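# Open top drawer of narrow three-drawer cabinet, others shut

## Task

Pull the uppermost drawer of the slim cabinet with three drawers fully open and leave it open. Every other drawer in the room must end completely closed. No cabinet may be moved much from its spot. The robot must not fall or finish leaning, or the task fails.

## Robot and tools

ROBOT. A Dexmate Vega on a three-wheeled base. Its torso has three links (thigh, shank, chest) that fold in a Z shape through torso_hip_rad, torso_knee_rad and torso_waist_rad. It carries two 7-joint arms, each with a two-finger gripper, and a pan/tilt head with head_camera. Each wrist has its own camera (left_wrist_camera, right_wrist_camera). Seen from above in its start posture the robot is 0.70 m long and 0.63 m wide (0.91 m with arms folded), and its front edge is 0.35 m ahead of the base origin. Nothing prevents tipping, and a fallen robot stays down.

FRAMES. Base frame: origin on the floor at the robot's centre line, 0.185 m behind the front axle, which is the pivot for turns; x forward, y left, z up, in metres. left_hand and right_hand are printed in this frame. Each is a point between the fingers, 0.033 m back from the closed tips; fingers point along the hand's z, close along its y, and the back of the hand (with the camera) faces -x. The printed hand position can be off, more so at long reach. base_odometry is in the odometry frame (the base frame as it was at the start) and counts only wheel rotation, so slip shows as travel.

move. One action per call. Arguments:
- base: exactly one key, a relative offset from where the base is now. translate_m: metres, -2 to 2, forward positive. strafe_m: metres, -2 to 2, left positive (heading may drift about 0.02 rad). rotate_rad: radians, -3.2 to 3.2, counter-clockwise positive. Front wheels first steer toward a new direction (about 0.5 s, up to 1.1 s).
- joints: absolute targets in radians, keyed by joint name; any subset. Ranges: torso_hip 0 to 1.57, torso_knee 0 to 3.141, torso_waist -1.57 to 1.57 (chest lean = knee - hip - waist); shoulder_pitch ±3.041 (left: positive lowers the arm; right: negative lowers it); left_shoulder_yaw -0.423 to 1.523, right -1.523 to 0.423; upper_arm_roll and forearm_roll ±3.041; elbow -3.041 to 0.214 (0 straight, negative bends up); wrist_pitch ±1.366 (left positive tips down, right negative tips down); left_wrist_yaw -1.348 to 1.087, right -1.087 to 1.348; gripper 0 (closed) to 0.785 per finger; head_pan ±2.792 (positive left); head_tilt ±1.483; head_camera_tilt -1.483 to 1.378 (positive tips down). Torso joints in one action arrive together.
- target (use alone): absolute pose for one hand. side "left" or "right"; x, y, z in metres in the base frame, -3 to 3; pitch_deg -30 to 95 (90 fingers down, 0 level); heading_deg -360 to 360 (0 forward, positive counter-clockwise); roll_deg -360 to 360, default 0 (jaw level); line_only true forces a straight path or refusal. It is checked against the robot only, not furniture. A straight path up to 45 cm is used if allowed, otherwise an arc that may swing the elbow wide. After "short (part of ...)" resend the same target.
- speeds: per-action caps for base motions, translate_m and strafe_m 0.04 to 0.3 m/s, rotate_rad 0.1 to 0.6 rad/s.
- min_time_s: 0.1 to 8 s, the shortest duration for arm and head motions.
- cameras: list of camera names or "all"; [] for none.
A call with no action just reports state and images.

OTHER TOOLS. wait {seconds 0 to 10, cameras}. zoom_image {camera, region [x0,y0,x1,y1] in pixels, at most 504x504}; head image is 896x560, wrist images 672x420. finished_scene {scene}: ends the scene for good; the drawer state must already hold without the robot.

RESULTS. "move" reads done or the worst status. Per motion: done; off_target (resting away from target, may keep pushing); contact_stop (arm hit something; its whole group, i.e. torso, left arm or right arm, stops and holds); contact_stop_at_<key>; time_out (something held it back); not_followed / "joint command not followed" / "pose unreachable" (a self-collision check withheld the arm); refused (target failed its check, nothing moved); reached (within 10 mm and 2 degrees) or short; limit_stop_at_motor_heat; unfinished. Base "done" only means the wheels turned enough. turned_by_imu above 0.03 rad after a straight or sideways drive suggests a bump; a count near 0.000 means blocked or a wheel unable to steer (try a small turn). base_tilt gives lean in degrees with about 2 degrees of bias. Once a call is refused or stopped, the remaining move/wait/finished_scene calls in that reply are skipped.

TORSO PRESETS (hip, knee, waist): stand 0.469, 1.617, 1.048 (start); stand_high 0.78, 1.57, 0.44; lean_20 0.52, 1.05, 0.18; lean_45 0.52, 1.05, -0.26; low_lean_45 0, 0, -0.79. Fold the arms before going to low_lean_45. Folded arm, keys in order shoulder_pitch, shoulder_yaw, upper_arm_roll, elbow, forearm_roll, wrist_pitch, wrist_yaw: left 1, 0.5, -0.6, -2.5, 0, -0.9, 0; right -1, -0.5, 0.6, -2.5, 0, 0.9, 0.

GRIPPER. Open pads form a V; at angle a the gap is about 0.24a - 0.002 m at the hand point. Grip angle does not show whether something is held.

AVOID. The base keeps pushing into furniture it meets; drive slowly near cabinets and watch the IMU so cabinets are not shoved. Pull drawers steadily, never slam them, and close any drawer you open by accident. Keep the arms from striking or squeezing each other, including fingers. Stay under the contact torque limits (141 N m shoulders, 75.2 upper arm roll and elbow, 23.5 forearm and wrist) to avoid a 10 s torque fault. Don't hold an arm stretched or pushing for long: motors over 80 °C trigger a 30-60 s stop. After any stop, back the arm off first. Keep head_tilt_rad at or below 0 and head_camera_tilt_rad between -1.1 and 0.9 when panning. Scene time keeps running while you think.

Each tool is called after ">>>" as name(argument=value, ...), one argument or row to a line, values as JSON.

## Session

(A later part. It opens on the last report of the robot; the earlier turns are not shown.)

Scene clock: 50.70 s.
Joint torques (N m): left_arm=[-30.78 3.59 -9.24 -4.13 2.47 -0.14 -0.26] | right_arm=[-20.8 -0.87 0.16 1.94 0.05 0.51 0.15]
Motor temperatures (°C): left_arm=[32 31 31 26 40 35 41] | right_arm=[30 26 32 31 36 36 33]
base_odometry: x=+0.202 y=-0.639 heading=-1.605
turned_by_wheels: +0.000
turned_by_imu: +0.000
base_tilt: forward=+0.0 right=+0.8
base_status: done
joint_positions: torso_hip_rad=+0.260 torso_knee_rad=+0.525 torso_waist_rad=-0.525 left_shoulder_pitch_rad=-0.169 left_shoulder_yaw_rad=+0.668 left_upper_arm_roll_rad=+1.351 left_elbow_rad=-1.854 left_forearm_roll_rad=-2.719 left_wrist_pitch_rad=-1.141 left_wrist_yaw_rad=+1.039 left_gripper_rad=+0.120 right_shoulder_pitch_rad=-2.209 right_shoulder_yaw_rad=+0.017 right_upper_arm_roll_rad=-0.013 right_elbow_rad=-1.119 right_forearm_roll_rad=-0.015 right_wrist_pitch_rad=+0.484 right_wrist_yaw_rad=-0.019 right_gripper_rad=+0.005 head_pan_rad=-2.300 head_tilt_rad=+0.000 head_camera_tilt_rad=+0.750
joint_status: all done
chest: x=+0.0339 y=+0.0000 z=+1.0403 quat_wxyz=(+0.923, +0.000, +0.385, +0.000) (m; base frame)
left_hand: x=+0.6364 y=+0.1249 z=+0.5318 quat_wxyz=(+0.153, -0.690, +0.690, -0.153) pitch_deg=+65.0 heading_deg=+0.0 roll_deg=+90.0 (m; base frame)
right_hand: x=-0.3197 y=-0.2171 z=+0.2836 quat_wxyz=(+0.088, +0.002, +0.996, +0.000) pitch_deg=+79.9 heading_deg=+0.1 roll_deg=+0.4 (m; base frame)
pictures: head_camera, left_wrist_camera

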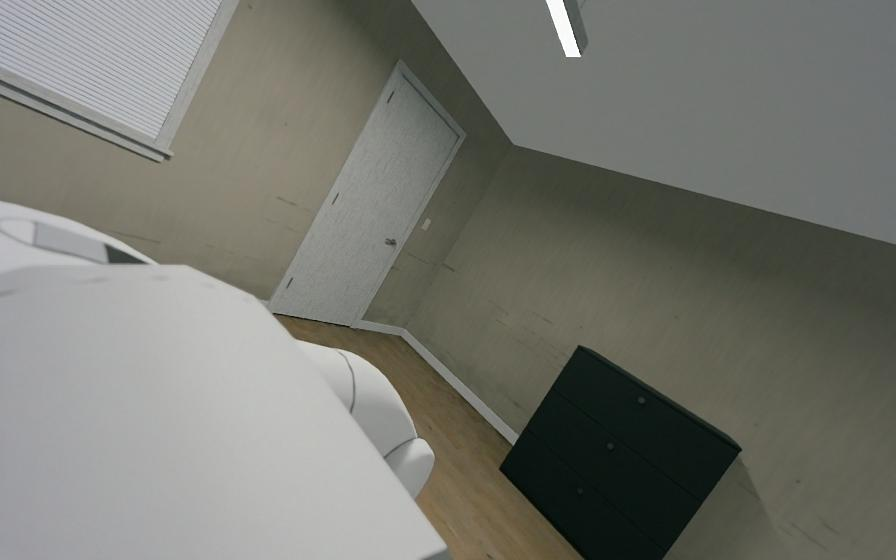

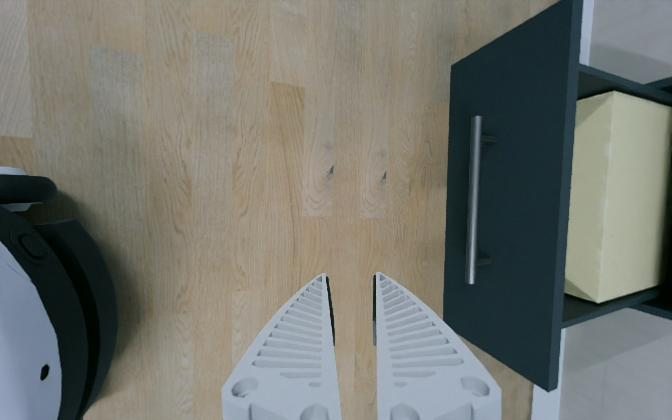

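>>> zoom_image(
  camera="head_camera",
  region=[490, 335, 760, 560],
)

Scaled by 1.867 from the camera's 896x560 image, which has a finer 960x600 frame.

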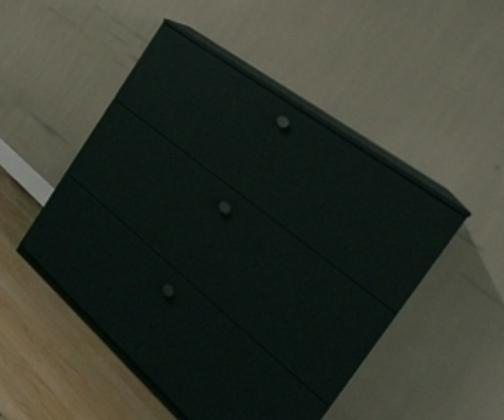

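>>> finished_scene(
  scene=3,
)

The scene is finished: the task was done.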